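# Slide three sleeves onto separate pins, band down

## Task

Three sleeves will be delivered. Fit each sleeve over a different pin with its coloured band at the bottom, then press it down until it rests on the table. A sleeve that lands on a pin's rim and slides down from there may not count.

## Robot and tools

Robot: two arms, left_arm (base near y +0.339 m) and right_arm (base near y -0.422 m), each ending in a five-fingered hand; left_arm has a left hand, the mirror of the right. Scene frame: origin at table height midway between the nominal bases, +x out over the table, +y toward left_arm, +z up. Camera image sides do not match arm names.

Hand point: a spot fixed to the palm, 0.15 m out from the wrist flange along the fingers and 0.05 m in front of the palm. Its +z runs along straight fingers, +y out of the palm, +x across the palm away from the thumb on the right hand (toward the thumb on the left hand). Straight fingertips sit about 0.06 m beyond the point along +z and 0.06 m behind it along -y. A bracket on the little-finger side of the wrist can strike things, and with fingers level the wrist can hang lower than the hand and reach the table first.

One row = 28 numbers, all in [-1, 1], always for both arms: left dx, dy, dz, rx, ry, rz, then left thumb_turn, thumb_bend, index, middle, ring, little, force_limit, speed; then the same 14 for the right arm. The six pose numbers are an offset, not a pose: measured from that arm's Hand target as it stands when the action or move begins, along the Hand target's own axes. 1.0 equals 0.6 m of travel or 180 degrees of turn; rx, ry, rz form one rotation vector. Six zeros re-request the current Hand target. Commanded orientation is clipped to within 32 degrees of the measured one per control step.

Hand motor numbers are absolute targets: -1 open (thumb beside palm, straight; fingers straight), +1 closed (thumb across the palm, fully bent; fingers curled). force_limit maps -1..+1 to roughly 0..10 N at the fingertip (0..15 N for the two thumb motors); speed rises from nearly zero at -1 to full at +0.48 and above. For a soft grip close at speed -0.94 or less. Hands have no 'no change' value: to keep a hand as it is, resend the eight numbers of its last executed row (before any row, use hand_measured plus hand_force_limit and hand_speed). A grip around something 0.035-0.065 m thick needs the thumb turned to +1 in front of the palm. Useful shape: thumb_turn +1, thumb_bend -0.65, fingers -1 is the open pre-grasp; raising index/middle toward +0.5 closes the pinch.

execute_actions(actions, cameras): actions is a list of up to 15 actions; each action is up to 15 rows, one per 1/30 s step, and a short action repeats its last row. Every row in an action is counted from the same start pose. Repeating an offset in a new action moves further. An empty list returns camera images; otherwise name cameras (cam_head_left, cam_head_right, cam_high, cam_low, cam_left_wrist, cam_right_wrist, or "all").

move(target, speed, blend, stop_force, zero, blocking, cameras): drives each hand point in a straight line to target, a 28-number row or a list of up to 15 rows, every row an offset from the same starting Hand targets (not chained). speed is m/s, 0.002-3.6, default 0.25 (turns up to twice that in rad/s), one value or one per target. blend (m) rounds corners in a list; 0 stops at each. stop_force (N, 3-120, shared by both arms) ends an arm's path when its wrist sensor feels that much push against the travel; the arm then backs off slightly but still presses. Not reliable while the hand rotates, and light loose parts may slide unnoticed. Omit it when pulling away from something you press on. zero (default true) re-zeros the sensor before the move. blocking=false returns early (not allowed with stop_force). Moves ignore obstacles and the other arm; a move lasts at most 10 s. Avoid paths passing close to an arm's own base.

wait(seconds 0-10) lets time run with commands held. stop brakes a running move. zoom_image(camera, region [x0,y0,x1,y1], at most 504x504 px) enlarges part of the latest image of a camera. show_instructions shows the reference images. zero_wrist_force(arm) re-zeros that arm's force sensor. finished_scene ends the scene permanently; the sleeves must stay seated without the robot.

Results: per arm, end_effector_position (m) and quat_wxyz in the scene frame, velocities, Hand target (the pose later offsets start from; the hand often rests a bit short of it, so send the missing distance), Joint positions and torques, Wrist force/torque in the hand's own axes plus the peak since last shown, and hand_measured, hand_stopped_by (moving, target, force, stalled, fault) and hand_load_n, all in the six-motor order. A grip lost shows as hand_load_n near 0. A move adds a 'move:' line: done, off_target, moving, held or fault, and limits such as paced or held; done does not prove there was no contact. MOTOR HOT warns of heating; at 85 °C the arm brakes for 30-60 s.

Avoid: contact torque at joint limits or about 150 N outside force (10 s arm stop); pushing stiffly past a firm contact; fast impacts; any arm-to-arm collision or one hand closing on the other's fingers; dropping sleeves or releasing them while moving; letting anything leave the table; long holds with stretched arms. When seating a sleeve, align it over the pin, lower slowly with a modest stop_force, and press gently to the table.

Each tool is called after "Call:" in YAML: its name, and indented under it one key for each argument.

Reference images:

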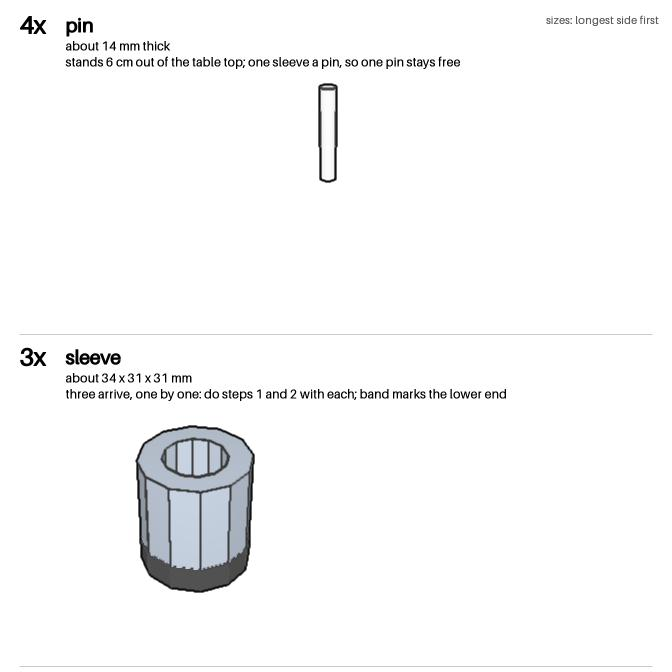

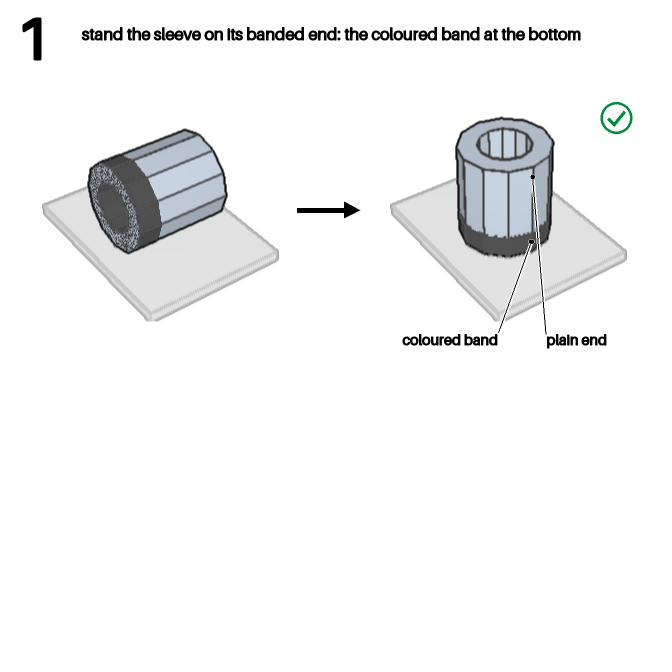

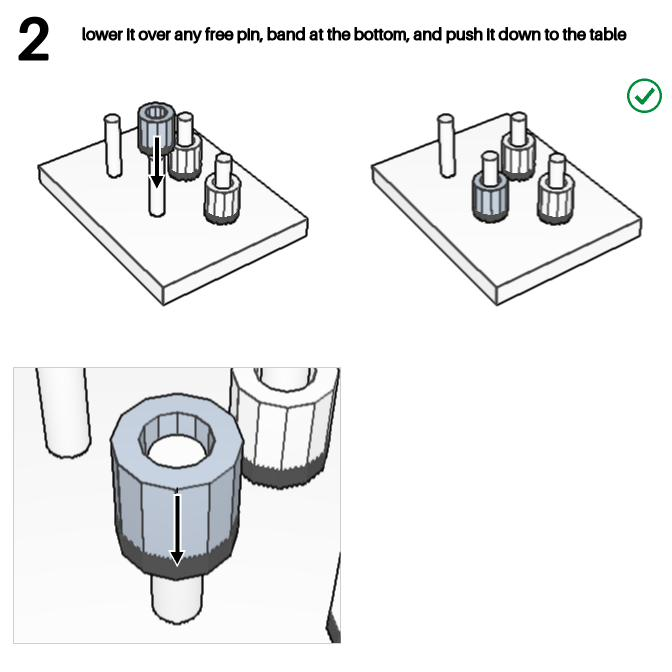

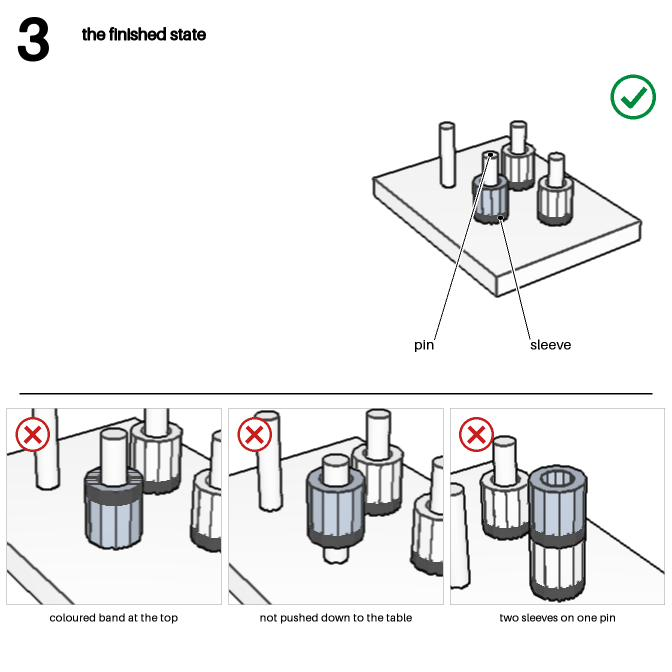

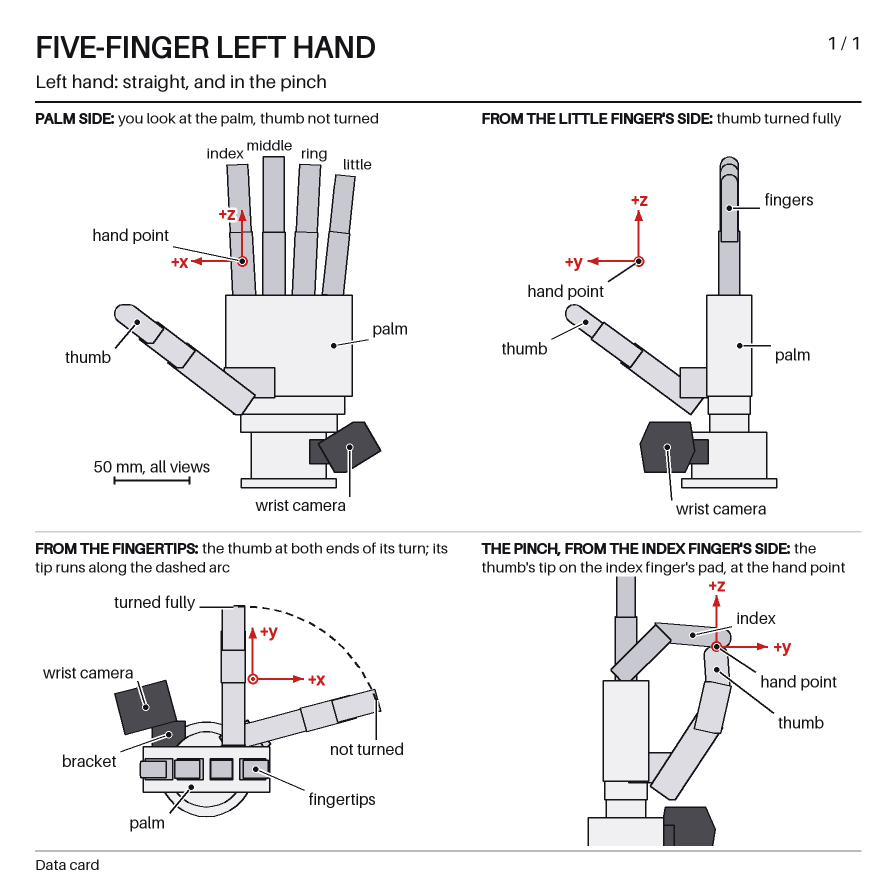

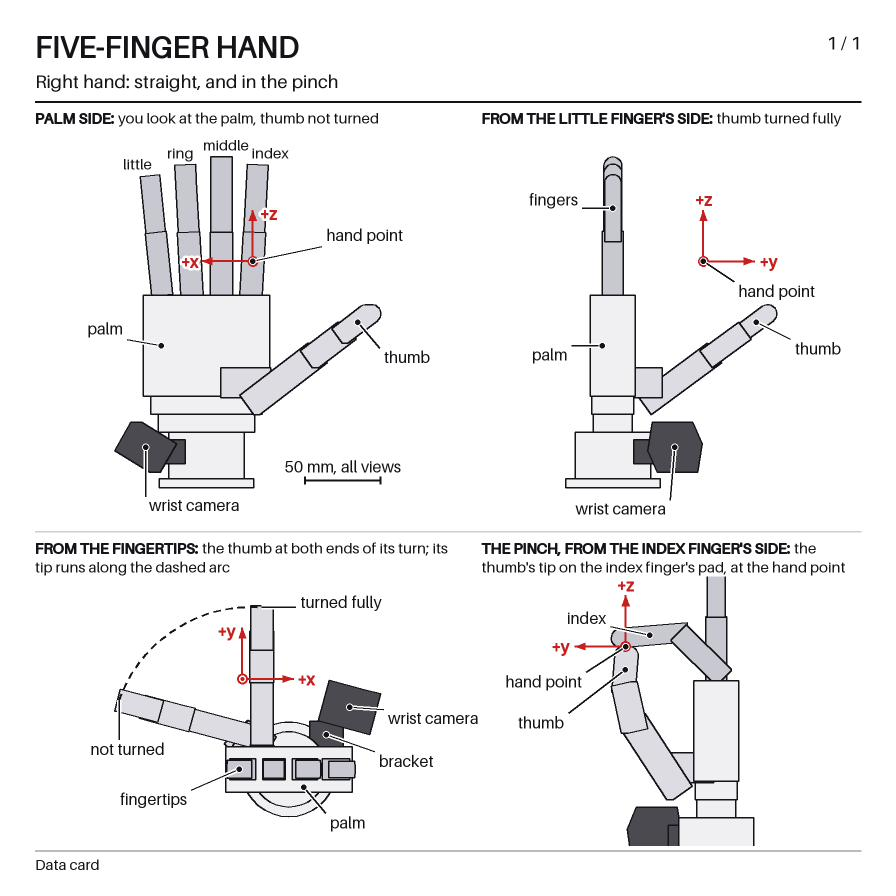

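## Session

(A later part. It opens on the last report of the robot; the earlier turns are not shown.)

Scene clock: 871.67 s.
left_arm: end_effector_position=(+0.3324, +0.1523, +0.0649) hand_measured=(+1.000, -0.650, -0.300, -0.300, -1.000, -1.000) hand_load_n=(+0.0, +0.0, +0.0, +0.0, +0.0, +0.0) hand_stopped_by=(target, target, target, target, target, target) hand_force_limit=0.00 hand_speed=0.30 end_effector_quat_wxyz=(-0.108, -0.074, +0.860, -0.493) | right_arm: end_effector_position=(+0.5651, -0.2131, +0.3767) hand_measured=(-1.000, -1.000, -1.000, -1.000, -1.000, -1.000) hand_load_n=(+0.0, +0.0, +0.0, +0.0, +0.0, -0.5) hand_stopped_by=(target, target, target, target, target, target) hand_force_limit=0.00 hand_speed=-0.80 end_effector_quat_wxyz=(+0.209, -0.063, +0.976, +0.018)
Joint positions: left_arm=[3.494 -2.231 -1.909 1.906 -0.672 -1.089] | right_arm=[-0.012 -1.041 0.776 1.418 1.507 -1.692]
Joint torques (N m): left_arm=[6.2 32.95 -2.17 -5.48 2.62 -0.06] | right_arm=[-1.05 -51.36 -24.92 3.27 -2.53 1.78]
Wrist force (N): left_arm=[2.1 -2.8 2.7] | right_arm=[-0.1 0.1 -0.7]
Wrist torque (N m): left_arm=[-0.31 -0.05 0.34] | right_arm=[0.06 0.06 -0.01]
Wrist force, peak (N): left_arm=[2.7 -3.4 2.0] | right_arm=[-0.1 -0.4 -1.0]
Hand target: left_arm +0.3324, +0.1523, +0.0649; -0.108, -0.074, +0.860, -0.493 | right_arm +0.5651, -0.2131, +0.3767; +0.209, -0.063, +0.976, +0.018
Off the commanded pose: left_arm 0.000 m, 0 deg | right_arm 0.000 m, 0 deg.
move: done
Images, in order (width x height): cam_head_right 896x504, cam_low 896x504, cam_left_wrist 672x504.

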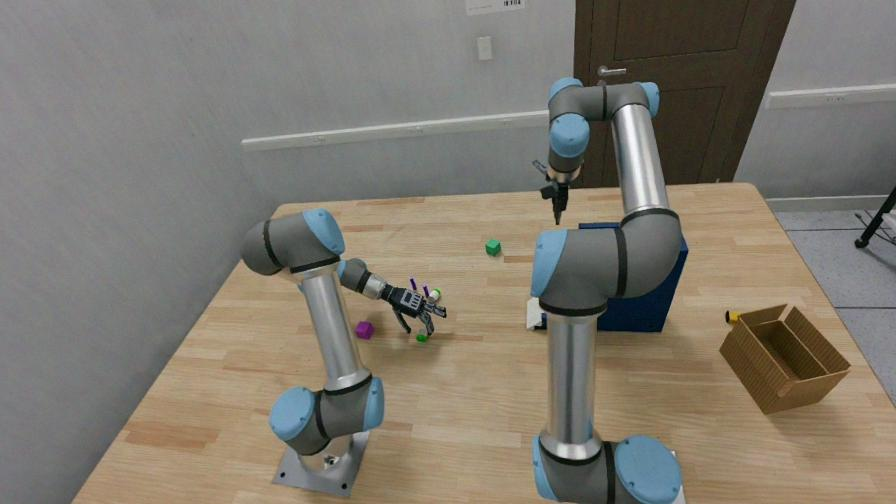

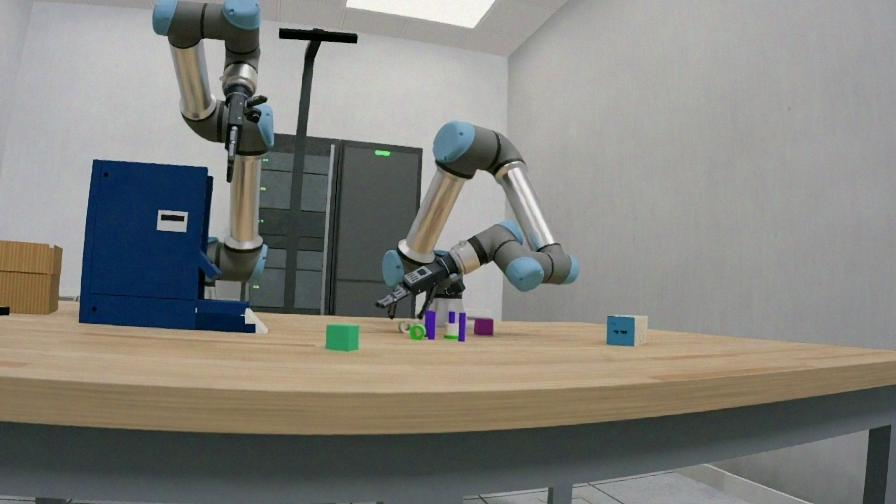

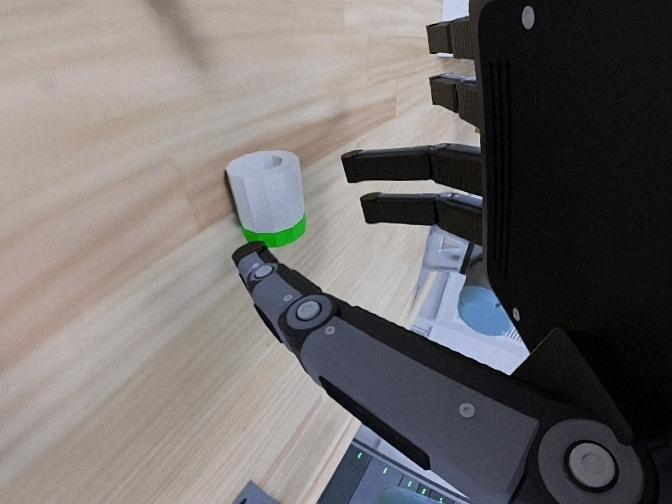

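Call:
move:
  target: [-0.0205,0.04,0.0232,0,0,0, 1, -0.65, -0.3, -0.3, -1, -1, 0.0, 0.3, 0,0,0,0,0,0,-1,-1,-1,-1,-1,-1,0.0,-0.8]
  speed: 0.03
  stop_force: 3
  cameras: ["cam_low", "cam_left_wrist", "cam_head_right"]

Call:
zoom_image:
  camera: "cam_left_wrist"
  region: [200, 60, 480, 290]

Call:
zoom_image:
  camera: "cam_low"
  region: [370, 270, 470, 350]

Scene clock: 879.03 s.
left_arm: end_effector_position=(+0.3371, +0.1526, +0.0349) hand_measured=(+1.000, -0.650, -0.300, -0.300, -1.000, -1.000) hand_load_n=(+0.0, +0.5, +0.0, -0.5, +0.0, +0.0) hand_stopped_by=(target, target, target, target, target, target) hand_force_limit=0.00 hand_speed=0.30 end_effector_quat_wxyz=(-0.108, -0.074, +0.860, -0.493) | right_arm: end_effector_position=(+0.5651, -0.2131, +0.3767) hand_measured=(-1.000, -1.000, -1.000, -1.000, -1.000, -1.000) hand_load_n=(+0.0, +0.0, +0.0, +0.0, +0.0, +0.0) hand_stopped_by=(target, target, target, target, target, target) hand_force_limit=0.00 hand_speed=-0.80 end_effector_quat_wxyz=(+0.209, -0.063, +0.976, +0.018)
Joint positions: left_arm=[3.491 -2.301 -1.891 1.962 -0.67 -1.092] | right_arm=[-0.012 -1.041 0.776 1.418 1.507 -1.692]
Joint torques (N m): left_arm=[-1.27 50.1 -3.73 -5.38 1.14 0] | right_arm=[-0.66 -50.63 -25.05 3.32 -2.41 1.82]
Wrist force (N): left_arm=[1.9 -2.6 2.7] | right_arm=[-0.1 -0.2 -0.5]
Wrist torque (N m): left_arm=[-0.31 -0.01 0.31] | right_arm=[0.01 0.06 -0.01]
Wrist force, peak (N): left_arm=[2.3 -3.0 3.0] | right_arm=[-0.1 0.0 -1.1]
Hand target: left_arm +0.3371, +0.1526, +0.0349; -0.108, -0.074, +0.860, -0.493 | right_arm +0.5651, -0.2131, +0.3767; +0.209, -0.063, +0.976, +0.018
Off the commanded pose: left_arm 0.000 m, 0 deg | right_arm 0.000 m, 0 deg.
move: done
Images, in order (width x height): cam_head_right 896x504, cam_low 896x504, cam_left_wrist 672x504.

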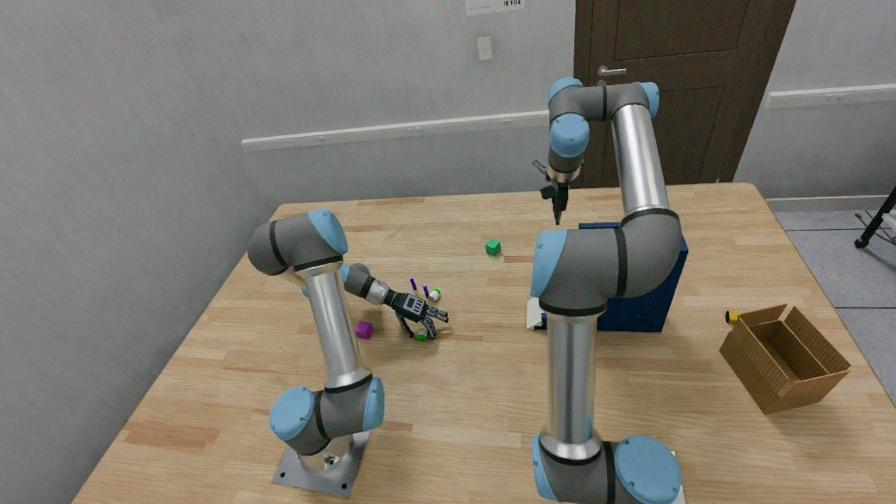

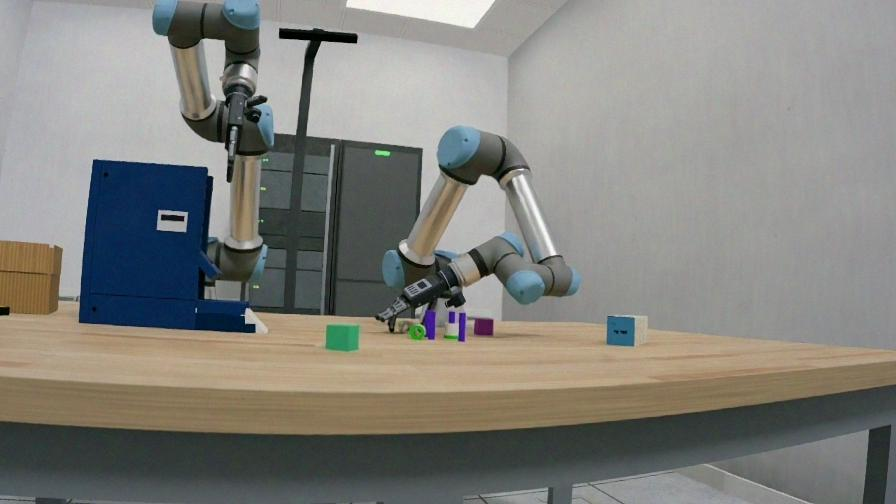

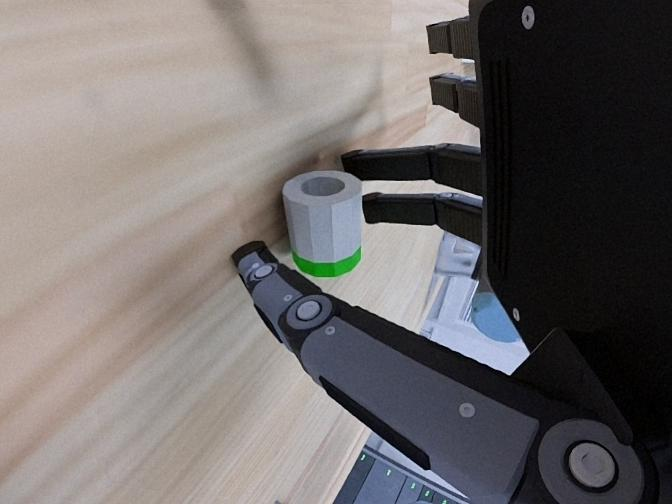

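Scaled by 1.800 from the camera's 672x504 image, which has a finer 960x720 frame.

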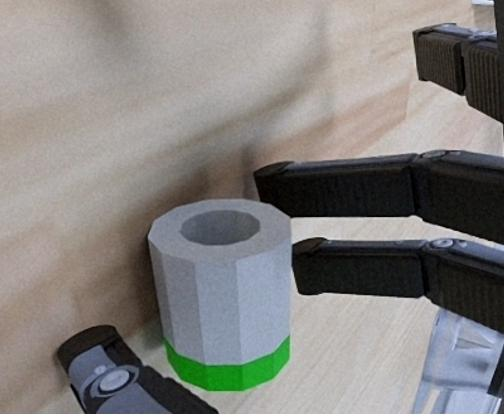

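Scaled by 5.040 from the camera's 896x504 image, which has a finer 1280x720 frame.

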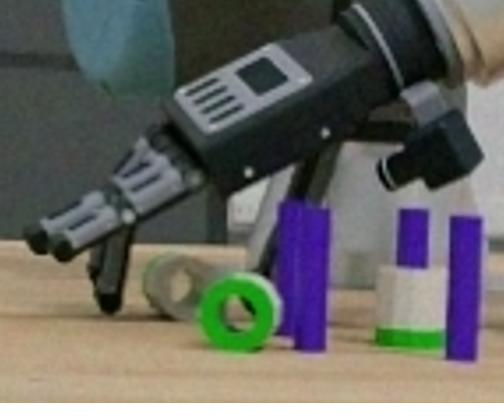

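Call:
move:
  target:
    - [-0.0004,0.0014,0.0008,0,0,0, 1, -0.65, -0.3, -0.3, -1, -1, 0.0, 0.3, 0,0,0,0,0,0,-1,-1,-1,-1,-1,-1,0.0,-0.8]
    - [-0.0004,0.0014,0.0008,0,0,0, 1, -0.33, -0.3, -0.3, -1, -1, -0.6, -0.6, 0,0,0,0,0,0,-1,-1,-1,-1,-1,-1,0.0,-0.8]
    - [-0.0004,0.0014,0.0008,0,0,0, 1, -0.33, 0.3, 0.3, -1, -1, -0.4, -0.85, 0,0,0,0,0,0,-1,-1,-1,-1,-1,-1,0.0,-0.8]
    - [0.0015,-0.0042,-0.0025,0,0,0, 1, -0.33, 0.3, 0.3, -1, -1, -0.4, -0.85, 0,0,0,0,0,0,-1,-1,-1,-1,-1,-1,0.0,-0.8]
    - [0.0015,-0.0042,-0.0025,0,0,0, 1, -0.33, 0.35, 0.35, -1, -1, -0.2, -0.88, 0,0,0,0,0,0,-1,-1,-1,-1,-1,-1,0.0,-0.8]
  speed: 0.03
  cameras: ["cam_left_wrist", "cam_low"]

Call:
zoom_image:
  camera: "cam_left_wrist"
  region: [265, 150, 405, 290]

Scene clock: 888.53 s.
left_arm: end_effector_position=(+0.3370, +0.1526, +0.0380) hand_measured=(+1.000, -0.332, -0.066, -0.072, -1.000, -1.000) hand_load_n=(-0.5, +7.5, +4.5, +6.5, +0.0, +0.0) hand_stopped_by=(target, target, force, force, target, target) hand_force_limit=-0.20 hand_speed=-0.88 end_effector_quat_wxyz=(-0.108, -0.074, +0.860, -0.493) | right_arm: end_effector_position=(+0.5651, -0.2131, +0.3767) hand_measured=(-1.000, -1.000, -1.000, -1.000, -1.000, -1.000) hand_load_n=(+0.0, +0.0, +0.0, +0.0, +0.0, +0.0) hand_stopped_by=(target, target, target, target, target, target) hand_force_limit=0.00 hand_speed=-0.80 end_effector_quat_wxyz=(+0.209, -0.063, +0.976, +0.018)
Joint positions: left_arm=[3.491 -2.294 -1.892 1.956 -0.67 -1.092] | right_arm=[-0.012 -1.041 0.776 1.418 1.507 -1.692]
Joint torques (N m): left_arm=[6.96 24.46 -1.43 0.14 -0.57 1.89] | right_arm=[-0.39 -51.05 -25.15 3.29 -2.55 1.89]
Wrist force (N): left_arm=[2.0 -2.4 2.5] | right_arm=[-0.2 -0.1 -0.7]
Wrist torque (N m): left_arm=[-0.29 -0.03 0.31] | right_arm=[0.03 0.05 -0.02]
Wrist force, peak (N): left_arm=[4.3 -10.7 -0.5] | right_arm=[-0.1 0.1 -1.1]
Hand target: left_arm +0.3370, +0.1526, +0.0380; -0.108, -0.074, +0.860, -0.493 | right_arm +0.5651, -0.2131, +0.3767; +0.209, -0.063, +0.976, +0.018
Off the commanded pose: left_arm 0.000 m, 0 deg | right_arm 0.000 m, 0 deg.
move: done
Images, in order (width x height): cam_low 896x504, cam_left_wrist 672x504.

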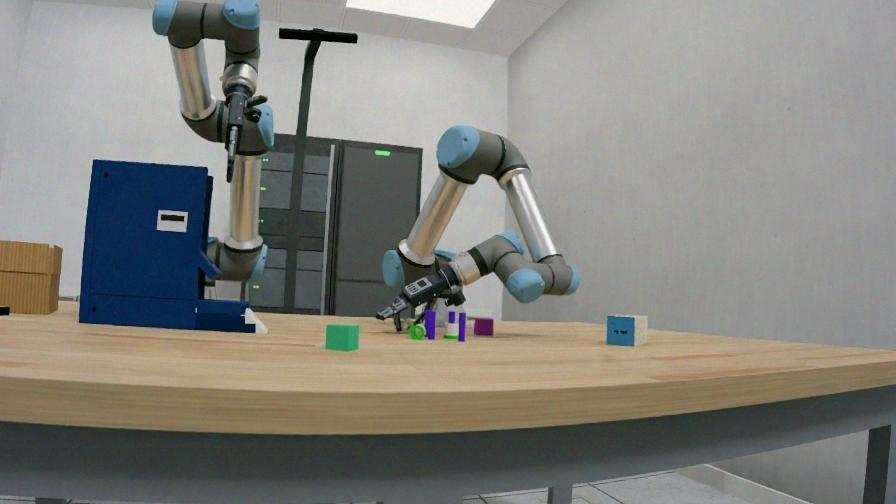

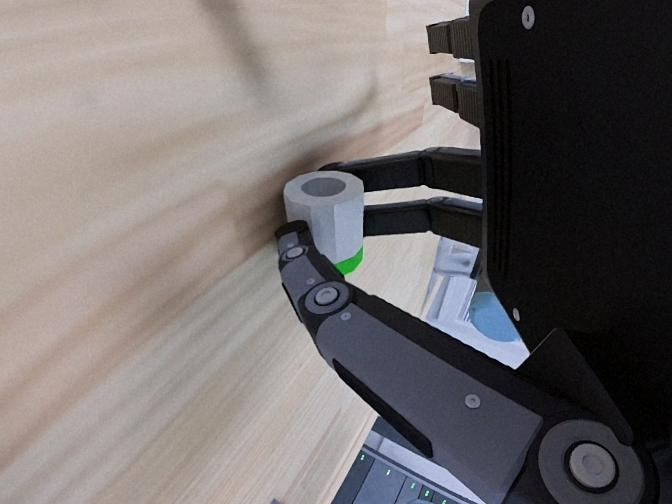

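Scaled by 3.600 from the camera's 672x504 image, which has a finer 960x720 frame.

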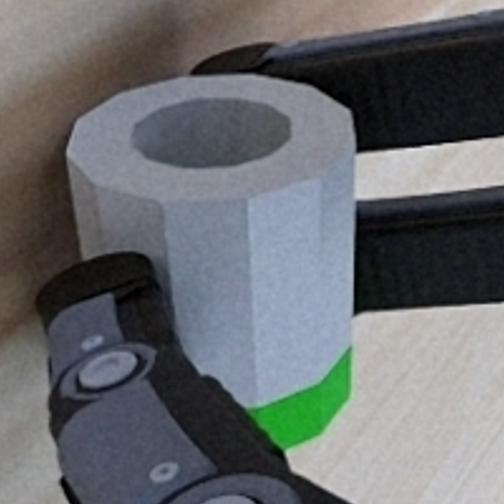

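Call:
move:
  target:
    - [0.0687,-0.2216,-0.1314,0,0,0, 1, -0.33, 0.35, 0.35, -1, -1, -0.2, -0.88, 0,0,0,0,0,0,-1,-1,-1,-1,-1,-1,0.0,-0.8]
    - [-0.0685,-0.2453,-0.1634,-0.0815,-0.3852,0.3417, 1, -0.33, 0.35, 0.35, -1, -1, -0.2, -0.88, 0,0,0,0,0,0,-1,-1,-1,-1,-1,-1,0.0,-0.8]
    - [-0.1107,-0.1096,-0.0829,-0.0815,-0.3852,0.3417, 1, -0.33, 0.35, 0.35, -1, -1, -0.2, -0.88, 0,0,0,0,0,0,-1,-1,-1,-1,-1,-1,0.0,-0.8]
  speed: [0.12,0.3,0.12]
  blend: [0.03,0.02,0]
  cameras: ["cam_high", "cam_low", "cam_left_wrist", "cam_head_right"]

Call:
zoom_image:
  camera: "cam_high"
  region: [485, 275, 545, 345]

Call:
zoom_image:
  camera: "cam_low"
  region: [400, 260, 480, 345]

Scene clock: 911.13 s.
left_arm: end_effector_position=(+0.4220, +0.1638, +0.0999) hand_measured=(+1.000, -0.332, -0.066, -0.072, -1.000, -1.000) hand_load_n=(+0.0, +7.5, +4.0, +6.5, +0.0, +0.0) hand_stopped_by=(target, target, force, force, target, target) hand_force_limit=-0.20 hand_speed=-0.88 end_effector_quat_wxyz=(+0.618, +0.108, +0.738, -0.250) | right_arm: end_effector_position=(+0.5651, -0.2131, +0.3767) hand_measured=(-1.000, -1.000, -1.000, -1.000, -1.000, -1.000) hand_load_n=(+0.0, +0.0, +0.0, +0.0, +0.0, +0.0) hand_stopped_by=(target, target, target, target, target, target) hand_force_limit=0.00 hand_speed=-0.80 end_effector_quat_wxyz=(+0.209, -0.063, +0.976, +0.018)
Joint positions: left_arm=[3.367 -1.467 -2.607 3.925 -0.848 -1.712] | right_arm=[-0.012 -1.041 0.776 1.418 1.507 -1.692]
Joint torques (N m): left_arm=[0.92 2.09 24.7 2.84 0.75 -0.24] | right_arm=[-0.45 -51.21 -25.05 3.35 -2.48 1.76]
Wrist force (N): left_arm=[-0.6 -0.9 1.9] | right_arm=[-0.1 -0.2 -0.6]
Wrist torque (N m): left_arm=[-0.27 -0.03 0.10] | right_arm=[0.02 0.04 -0.01]
Wrist force, peak (N): left_arm=[2.1 -3.0 2.6] | right_arm=[0.0 -0.3 -1.1]
Hand target: left_arm +0.4221, +0.1638, +0.0999; +0.618, +0.108, +0.738, -0.250 | right_arm +0.5651, -0.2131, +0.3767; +0.209, -0.063, +0.976, +0.018
Off the commanded pose: left_arm 0.000 m, 0 deg | right_arm 0.000 m, 0 deg.
move: done
Images, in order (width x height): cam_head_right 896x504, cam_high 896x504, cam_low 896x504, cam_left_wrist 672x504.

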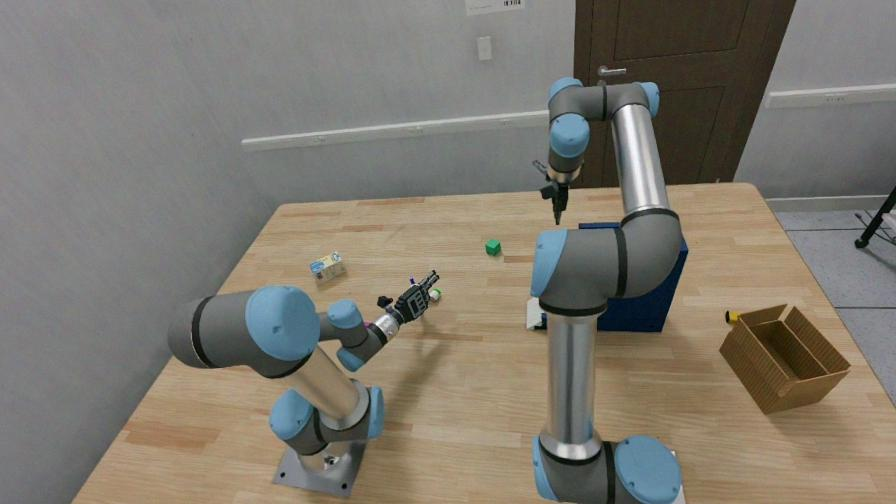

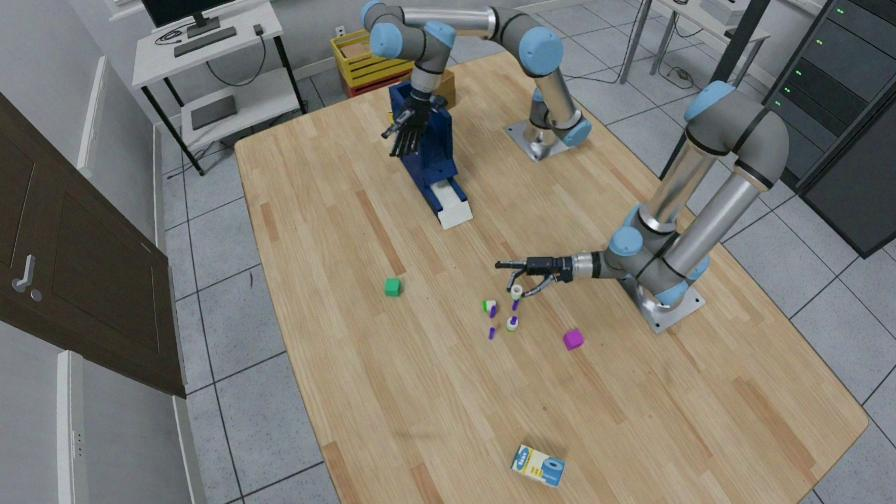

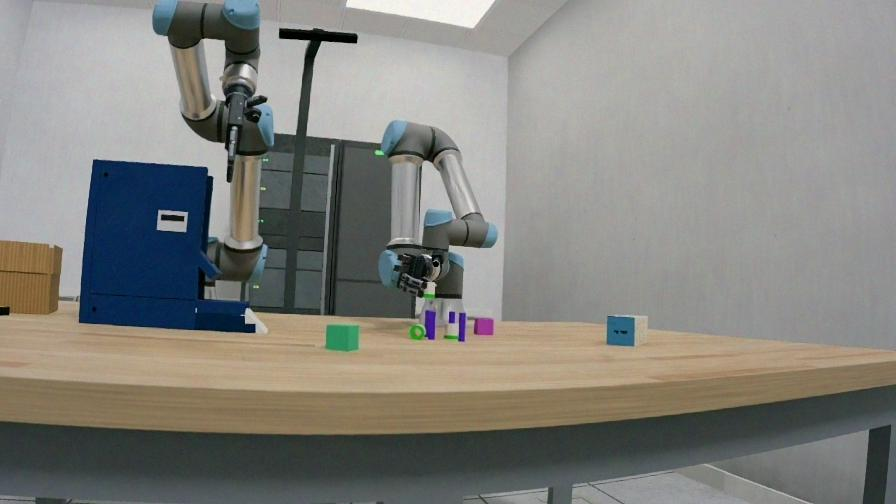

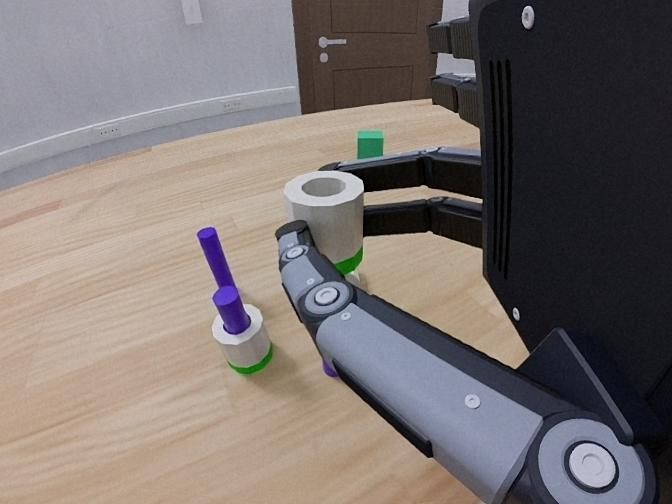

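Scaled by 7.200 from the camera's 896x504 image, which has a finer 1280x720 frame.

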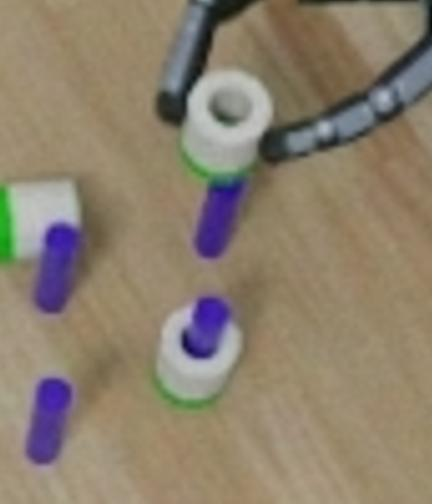

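Scaled by 5.929 from the camera's 896x504 image, which has a finer 1280x720 frame.

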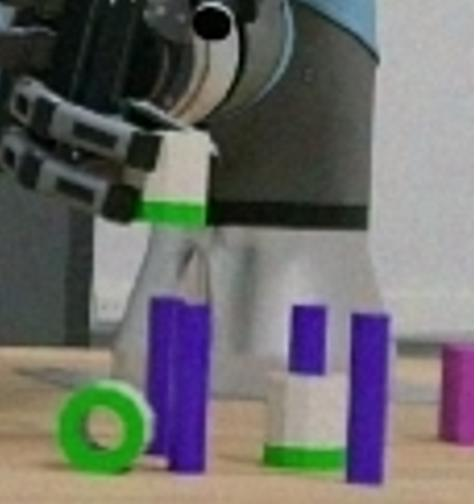

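Call:
move:
  target: [0.017,0.0063,-0.0109,0,0,0, 1, -0.33, 0.35, 0.35, -1, -1, -0.2, -0.88, 0,0,0,0,0,0,-1,-1,-1,-1,-1,-1,0.0,-0.8]
  speed: 0.06
  cameras: ["cam_high", "cam_low", "cam_left_wrist", "cam_head_right"]

Call:
zoom_image:
  camera: "cam_high"
  region: [485, 275, 545, 345]

Call:
zoom_image:
  camera: "cam_low"
  region: [400, 260, 480, 345]

Call:
zoom_image:
  camera: "cam_head_right"
  region: [390, 260, 450, 330]

Scene clock: 928.03 s.
left_arm: end_effector_position=(+0.4160, +0.1688, +0.0897) hand_measured=(+1.000, -0.332, -0.066, -0.072, -1.000, -1.000) hand_load_n=(+0.0, +7.5, +4.5, +7.0, +0.0, +0.0) hand_stopped_by=(target, target, force, force, target, target) hand_force_limit=-0.20 hand_speed=-0.88 end_effector_quat_wxyz=(+0.618, +0.108, +0.738, -0.250) end_effector_velocity=(+0.000, +0.000, +0.000) end_effector_angular_velocity=(+0.001, +0.002, +0.001) | right_arm: end_effector_position=(+0.5651, -0.2131, +0.3767) hand_measured=(-1.000, -1.000, -1.000, -1.000, -1.000, -1.000) hand_load_n=(+0.0, +0.0, +0.0, +0.0, +0.0, +0.0) hand_stopped_by=(target, target, target, target, target, target) hand_force_limit=0.00 hand_speed=-0.80 end_effector_quat_wxyz=(+0.209, -0.063, +0.976, +0.018)
Joint positions: left_arm=[3.404 -1.482 -2.64 3.968 -0.812 -1.704] | right_arm=[-0.012 -1.041 0.776 1.418 1.507 -1.692]
Joint velocities: left_arm=[-0.004 0.001 0.003 -0.007 -0.005 0.001] | right_arm=[within noise]
Joint torques (N m): left_arm=[-8.16 17.32 23.83 -1.9 -1.15 -0.65] | right_arm=[-0.54 -51.44 -24.8 3.33 -2.42 1.89]
Wrist force (N): left_arm=[-0.9 -0.8 1.9] | right_arm=[-0.2 -0.1 -0.7]
Wrist torque (N m): left_arm=[-0.26 0.01 -0.04] | right_arm=[0.03 0.07 -0.02]
Wrist force, peak (N): left_arm=[-1.2 -1.1 2.1] | right_arm=[0.0 0.1 -1.2]
Hand target: left_arm +0.4161, +0.1688, +0.0899; +0.618, +0.108, +0.738, -0.250 | right_arm +0.5651, -0.2131, +0.3767; +0.209, -0.063, +0.976, +0.018
Off the commanded pose: left_arm 0.000 m, 0 deg | right_arm 0.000 m, 0 deg.
move: done
Images, in order (width x height): cam_head_right 896x504, cam_high 896x504, cam_low 896x504, cam_left_wrist 672x504.

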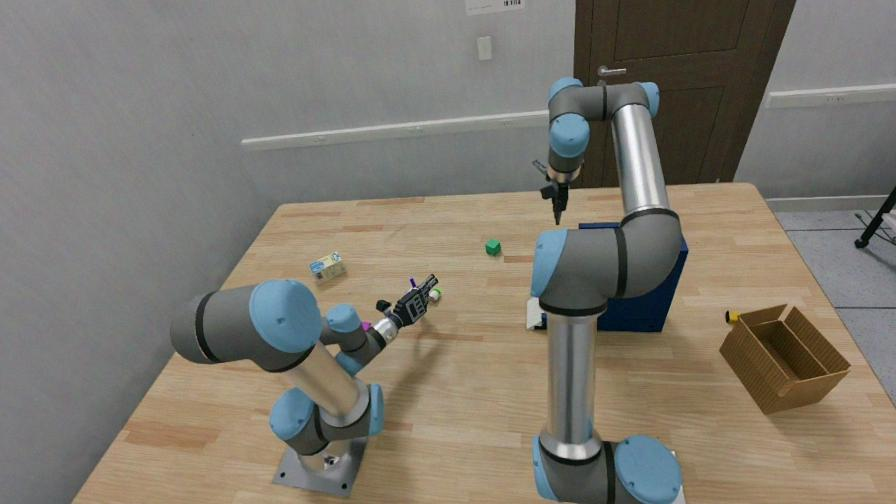

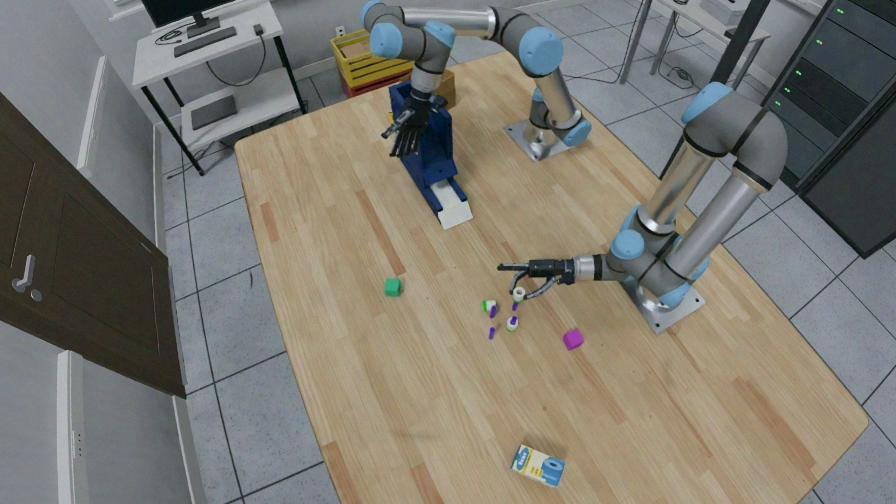

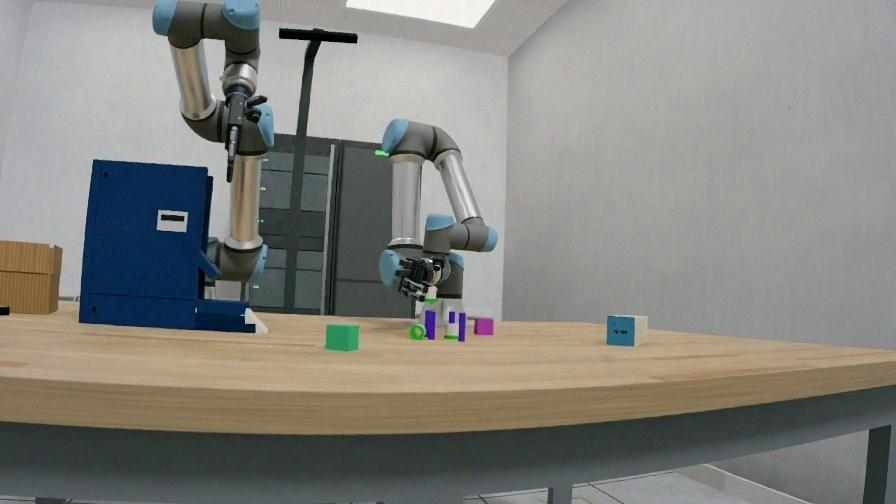

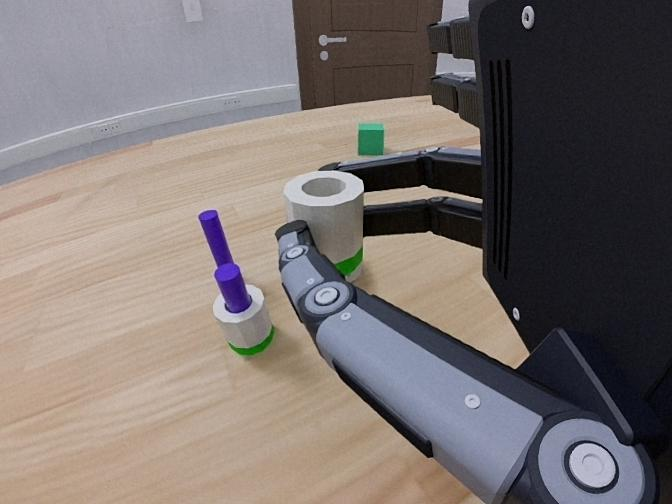

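Scaled by 7.200 from the camera's 896x504 image, which has a finer 1280x720 frame.

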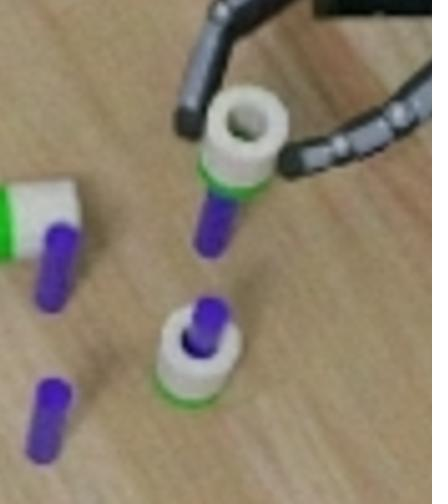

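Scaled by 5.929 from the camera's 896x504 image, which has a finer 1280x720 frame.

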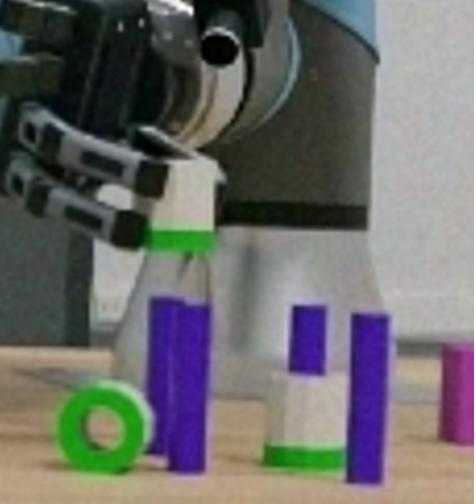

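Scaled by 7.200 from the camera's 896x504 image, which has a finer 1280x720 frame.

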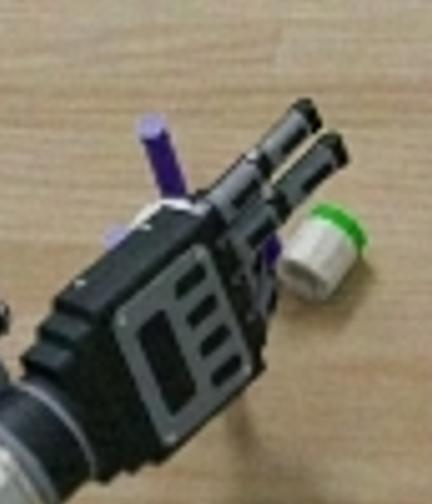

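Call:
move:
  target:
    - [0.0196,0.0035,0.0017,0,0,0, 1, -0.33, 0.35, 0.35, -1, -1, -0.2, -0.88, 0,0,0,0,0,0,-1,-1,-1,-1,-1,-1,0.0,-0.8]
    - [0.0808,0.0183,0.0088,0,0,0, 1, -0.33, 0.35, 0.35, -1, -1, -0.2, -0.88, 0,0,0,0,0,0,-1,-1,-1,-1,-1,-1,0.0,-0.8]
  speed: [0.05,0.012]
  stop_force: 3
  cameras: ["cam_high", "cam_low", "cam_left_wrist"]

Call:
zoom_image:
  camera: "cam_high"
  region: [485, 275, 545, 345]

Call:
zoom_image:
  camera: "cam_low"
  region: [400, 260, 480, 345]

Scene clock: 938.10 s.
left_arm: end_effector_position=(+0.4154, +0.1682, +0.0399) hand_measured=(+1.000, -0.332, -0.066, -0.072, -1.000, -1.000) hand_load_n=(+0.0, +7.5, +4.5, +6.5, +0.0, +0.0) hand_stopped_by=(target, target, force, force, target, target) hand_force_limit=-0.20 hand_speed=-0.88 end_effector_quat_wxyz=(+0.618, +0.108, +0.738, -0.250) | right_arm: end_effector_position=(+0.5651, -0.2131, +0.3767) hand_measured=(-1.000, -1.000, -1.000, -1.000, -1.000, -1.000) hand_load_n=(+0.0, +0.0, +0.0, +0.0, +0.0, +0.0) hand_stopped_by=(target, target, target, target, target, target) hand_force_limit=0.00 hand_speed=-0.80 end_effector_quat_wxyz=(+0.209, -0.063, +0.976, +0.018)
Joint positions: left_arm=[3.401 -1.711 -2.688 4.245 -0.815 -1.705] | right_arm=[-0.012 -1.041 0.776 1.418 1.507 -1.692]
Joint torques (N m): left_arm=[-7.43 25.41 9.14 -1.98 -1.47 -1.79] | right_arm=[-0.37 -50.99 -24.68 3.33 -2.53 1.89]
Wrist force (N): left_arm=[-0.7 -0.9 2.0] | right_arm=[-0.1 -0.2 -0.6]
Wrist torque (N m): left_arm=[-0.29 -0.01 0.06] | right_arm=[0.02 0.05 -0.02]
Wrist force, peak (N): left_arm=[-1.1 -0.8 2.1] | right_arm=[0.0 0.0 -1.0]
Hand target: left_arm +0.4154, +0.1682, +0.0399; +0.618, +0.108, +0.738, -0.250 | right_arm +0.5651, -0.2131, +0.3767; +0.209, -0.063, +0.976, +0.018
Off the commanded pose: left_arm 0.000 m, 0 deg | right_arm 0.000 m, 0 deg.
move: done
Images, in order (width x height): cam_high 896x504, cam_low 896x504, cam_left_wrist 672x504.

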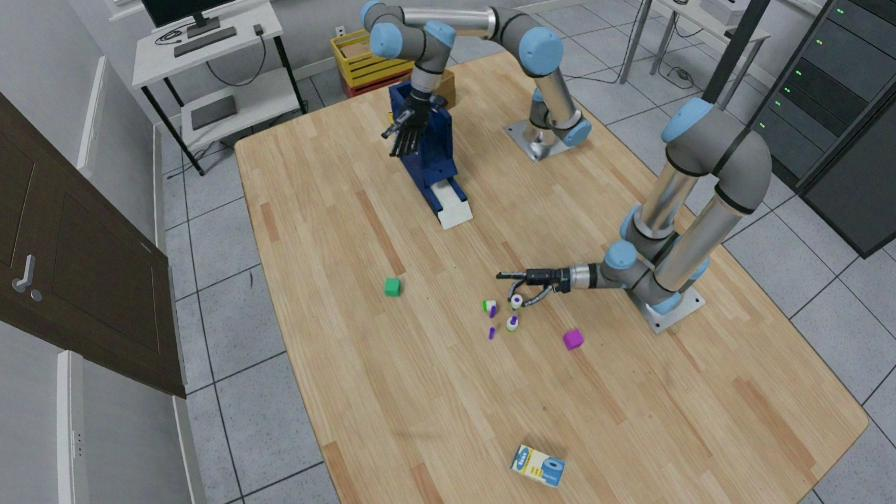

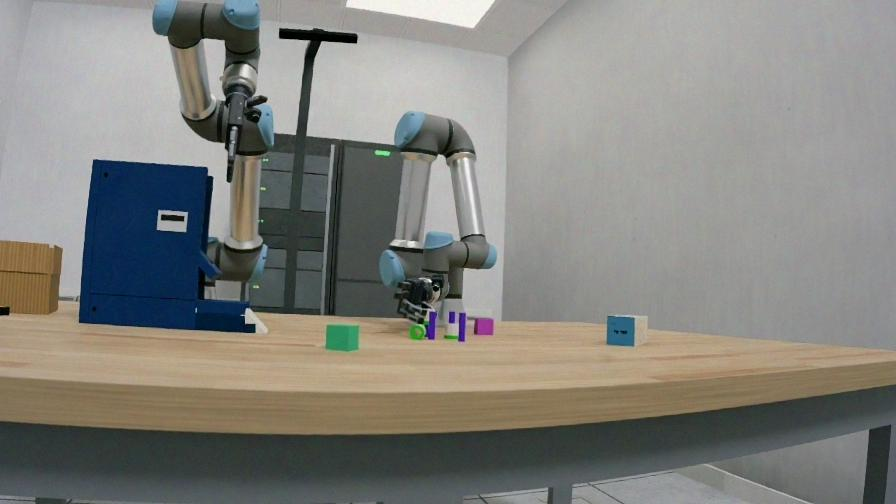

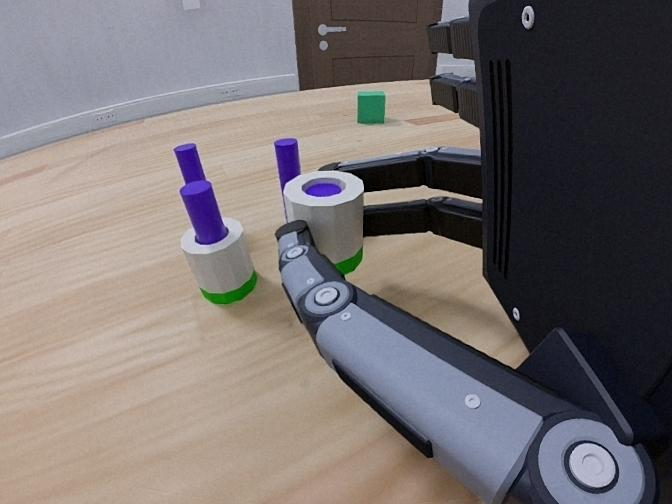

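Scaled by 7.200 from the camera's 896x504 image, which has a finer 1280x720 frame.

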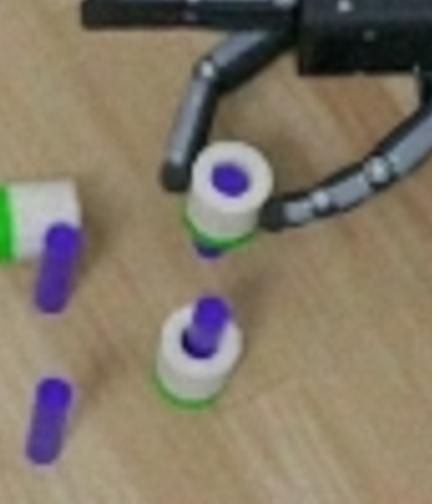

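Scaled by 5.929 from the camera's 896x504 image, which has a finer 1280x720 frame.

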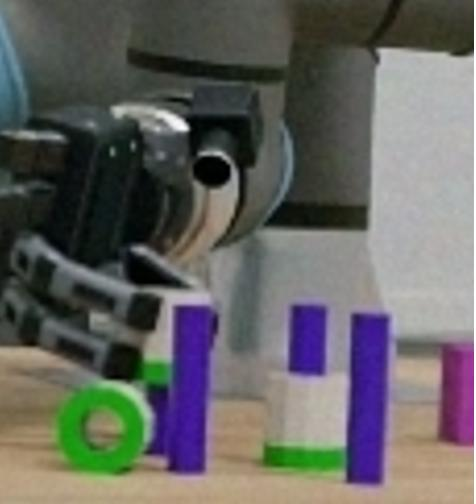

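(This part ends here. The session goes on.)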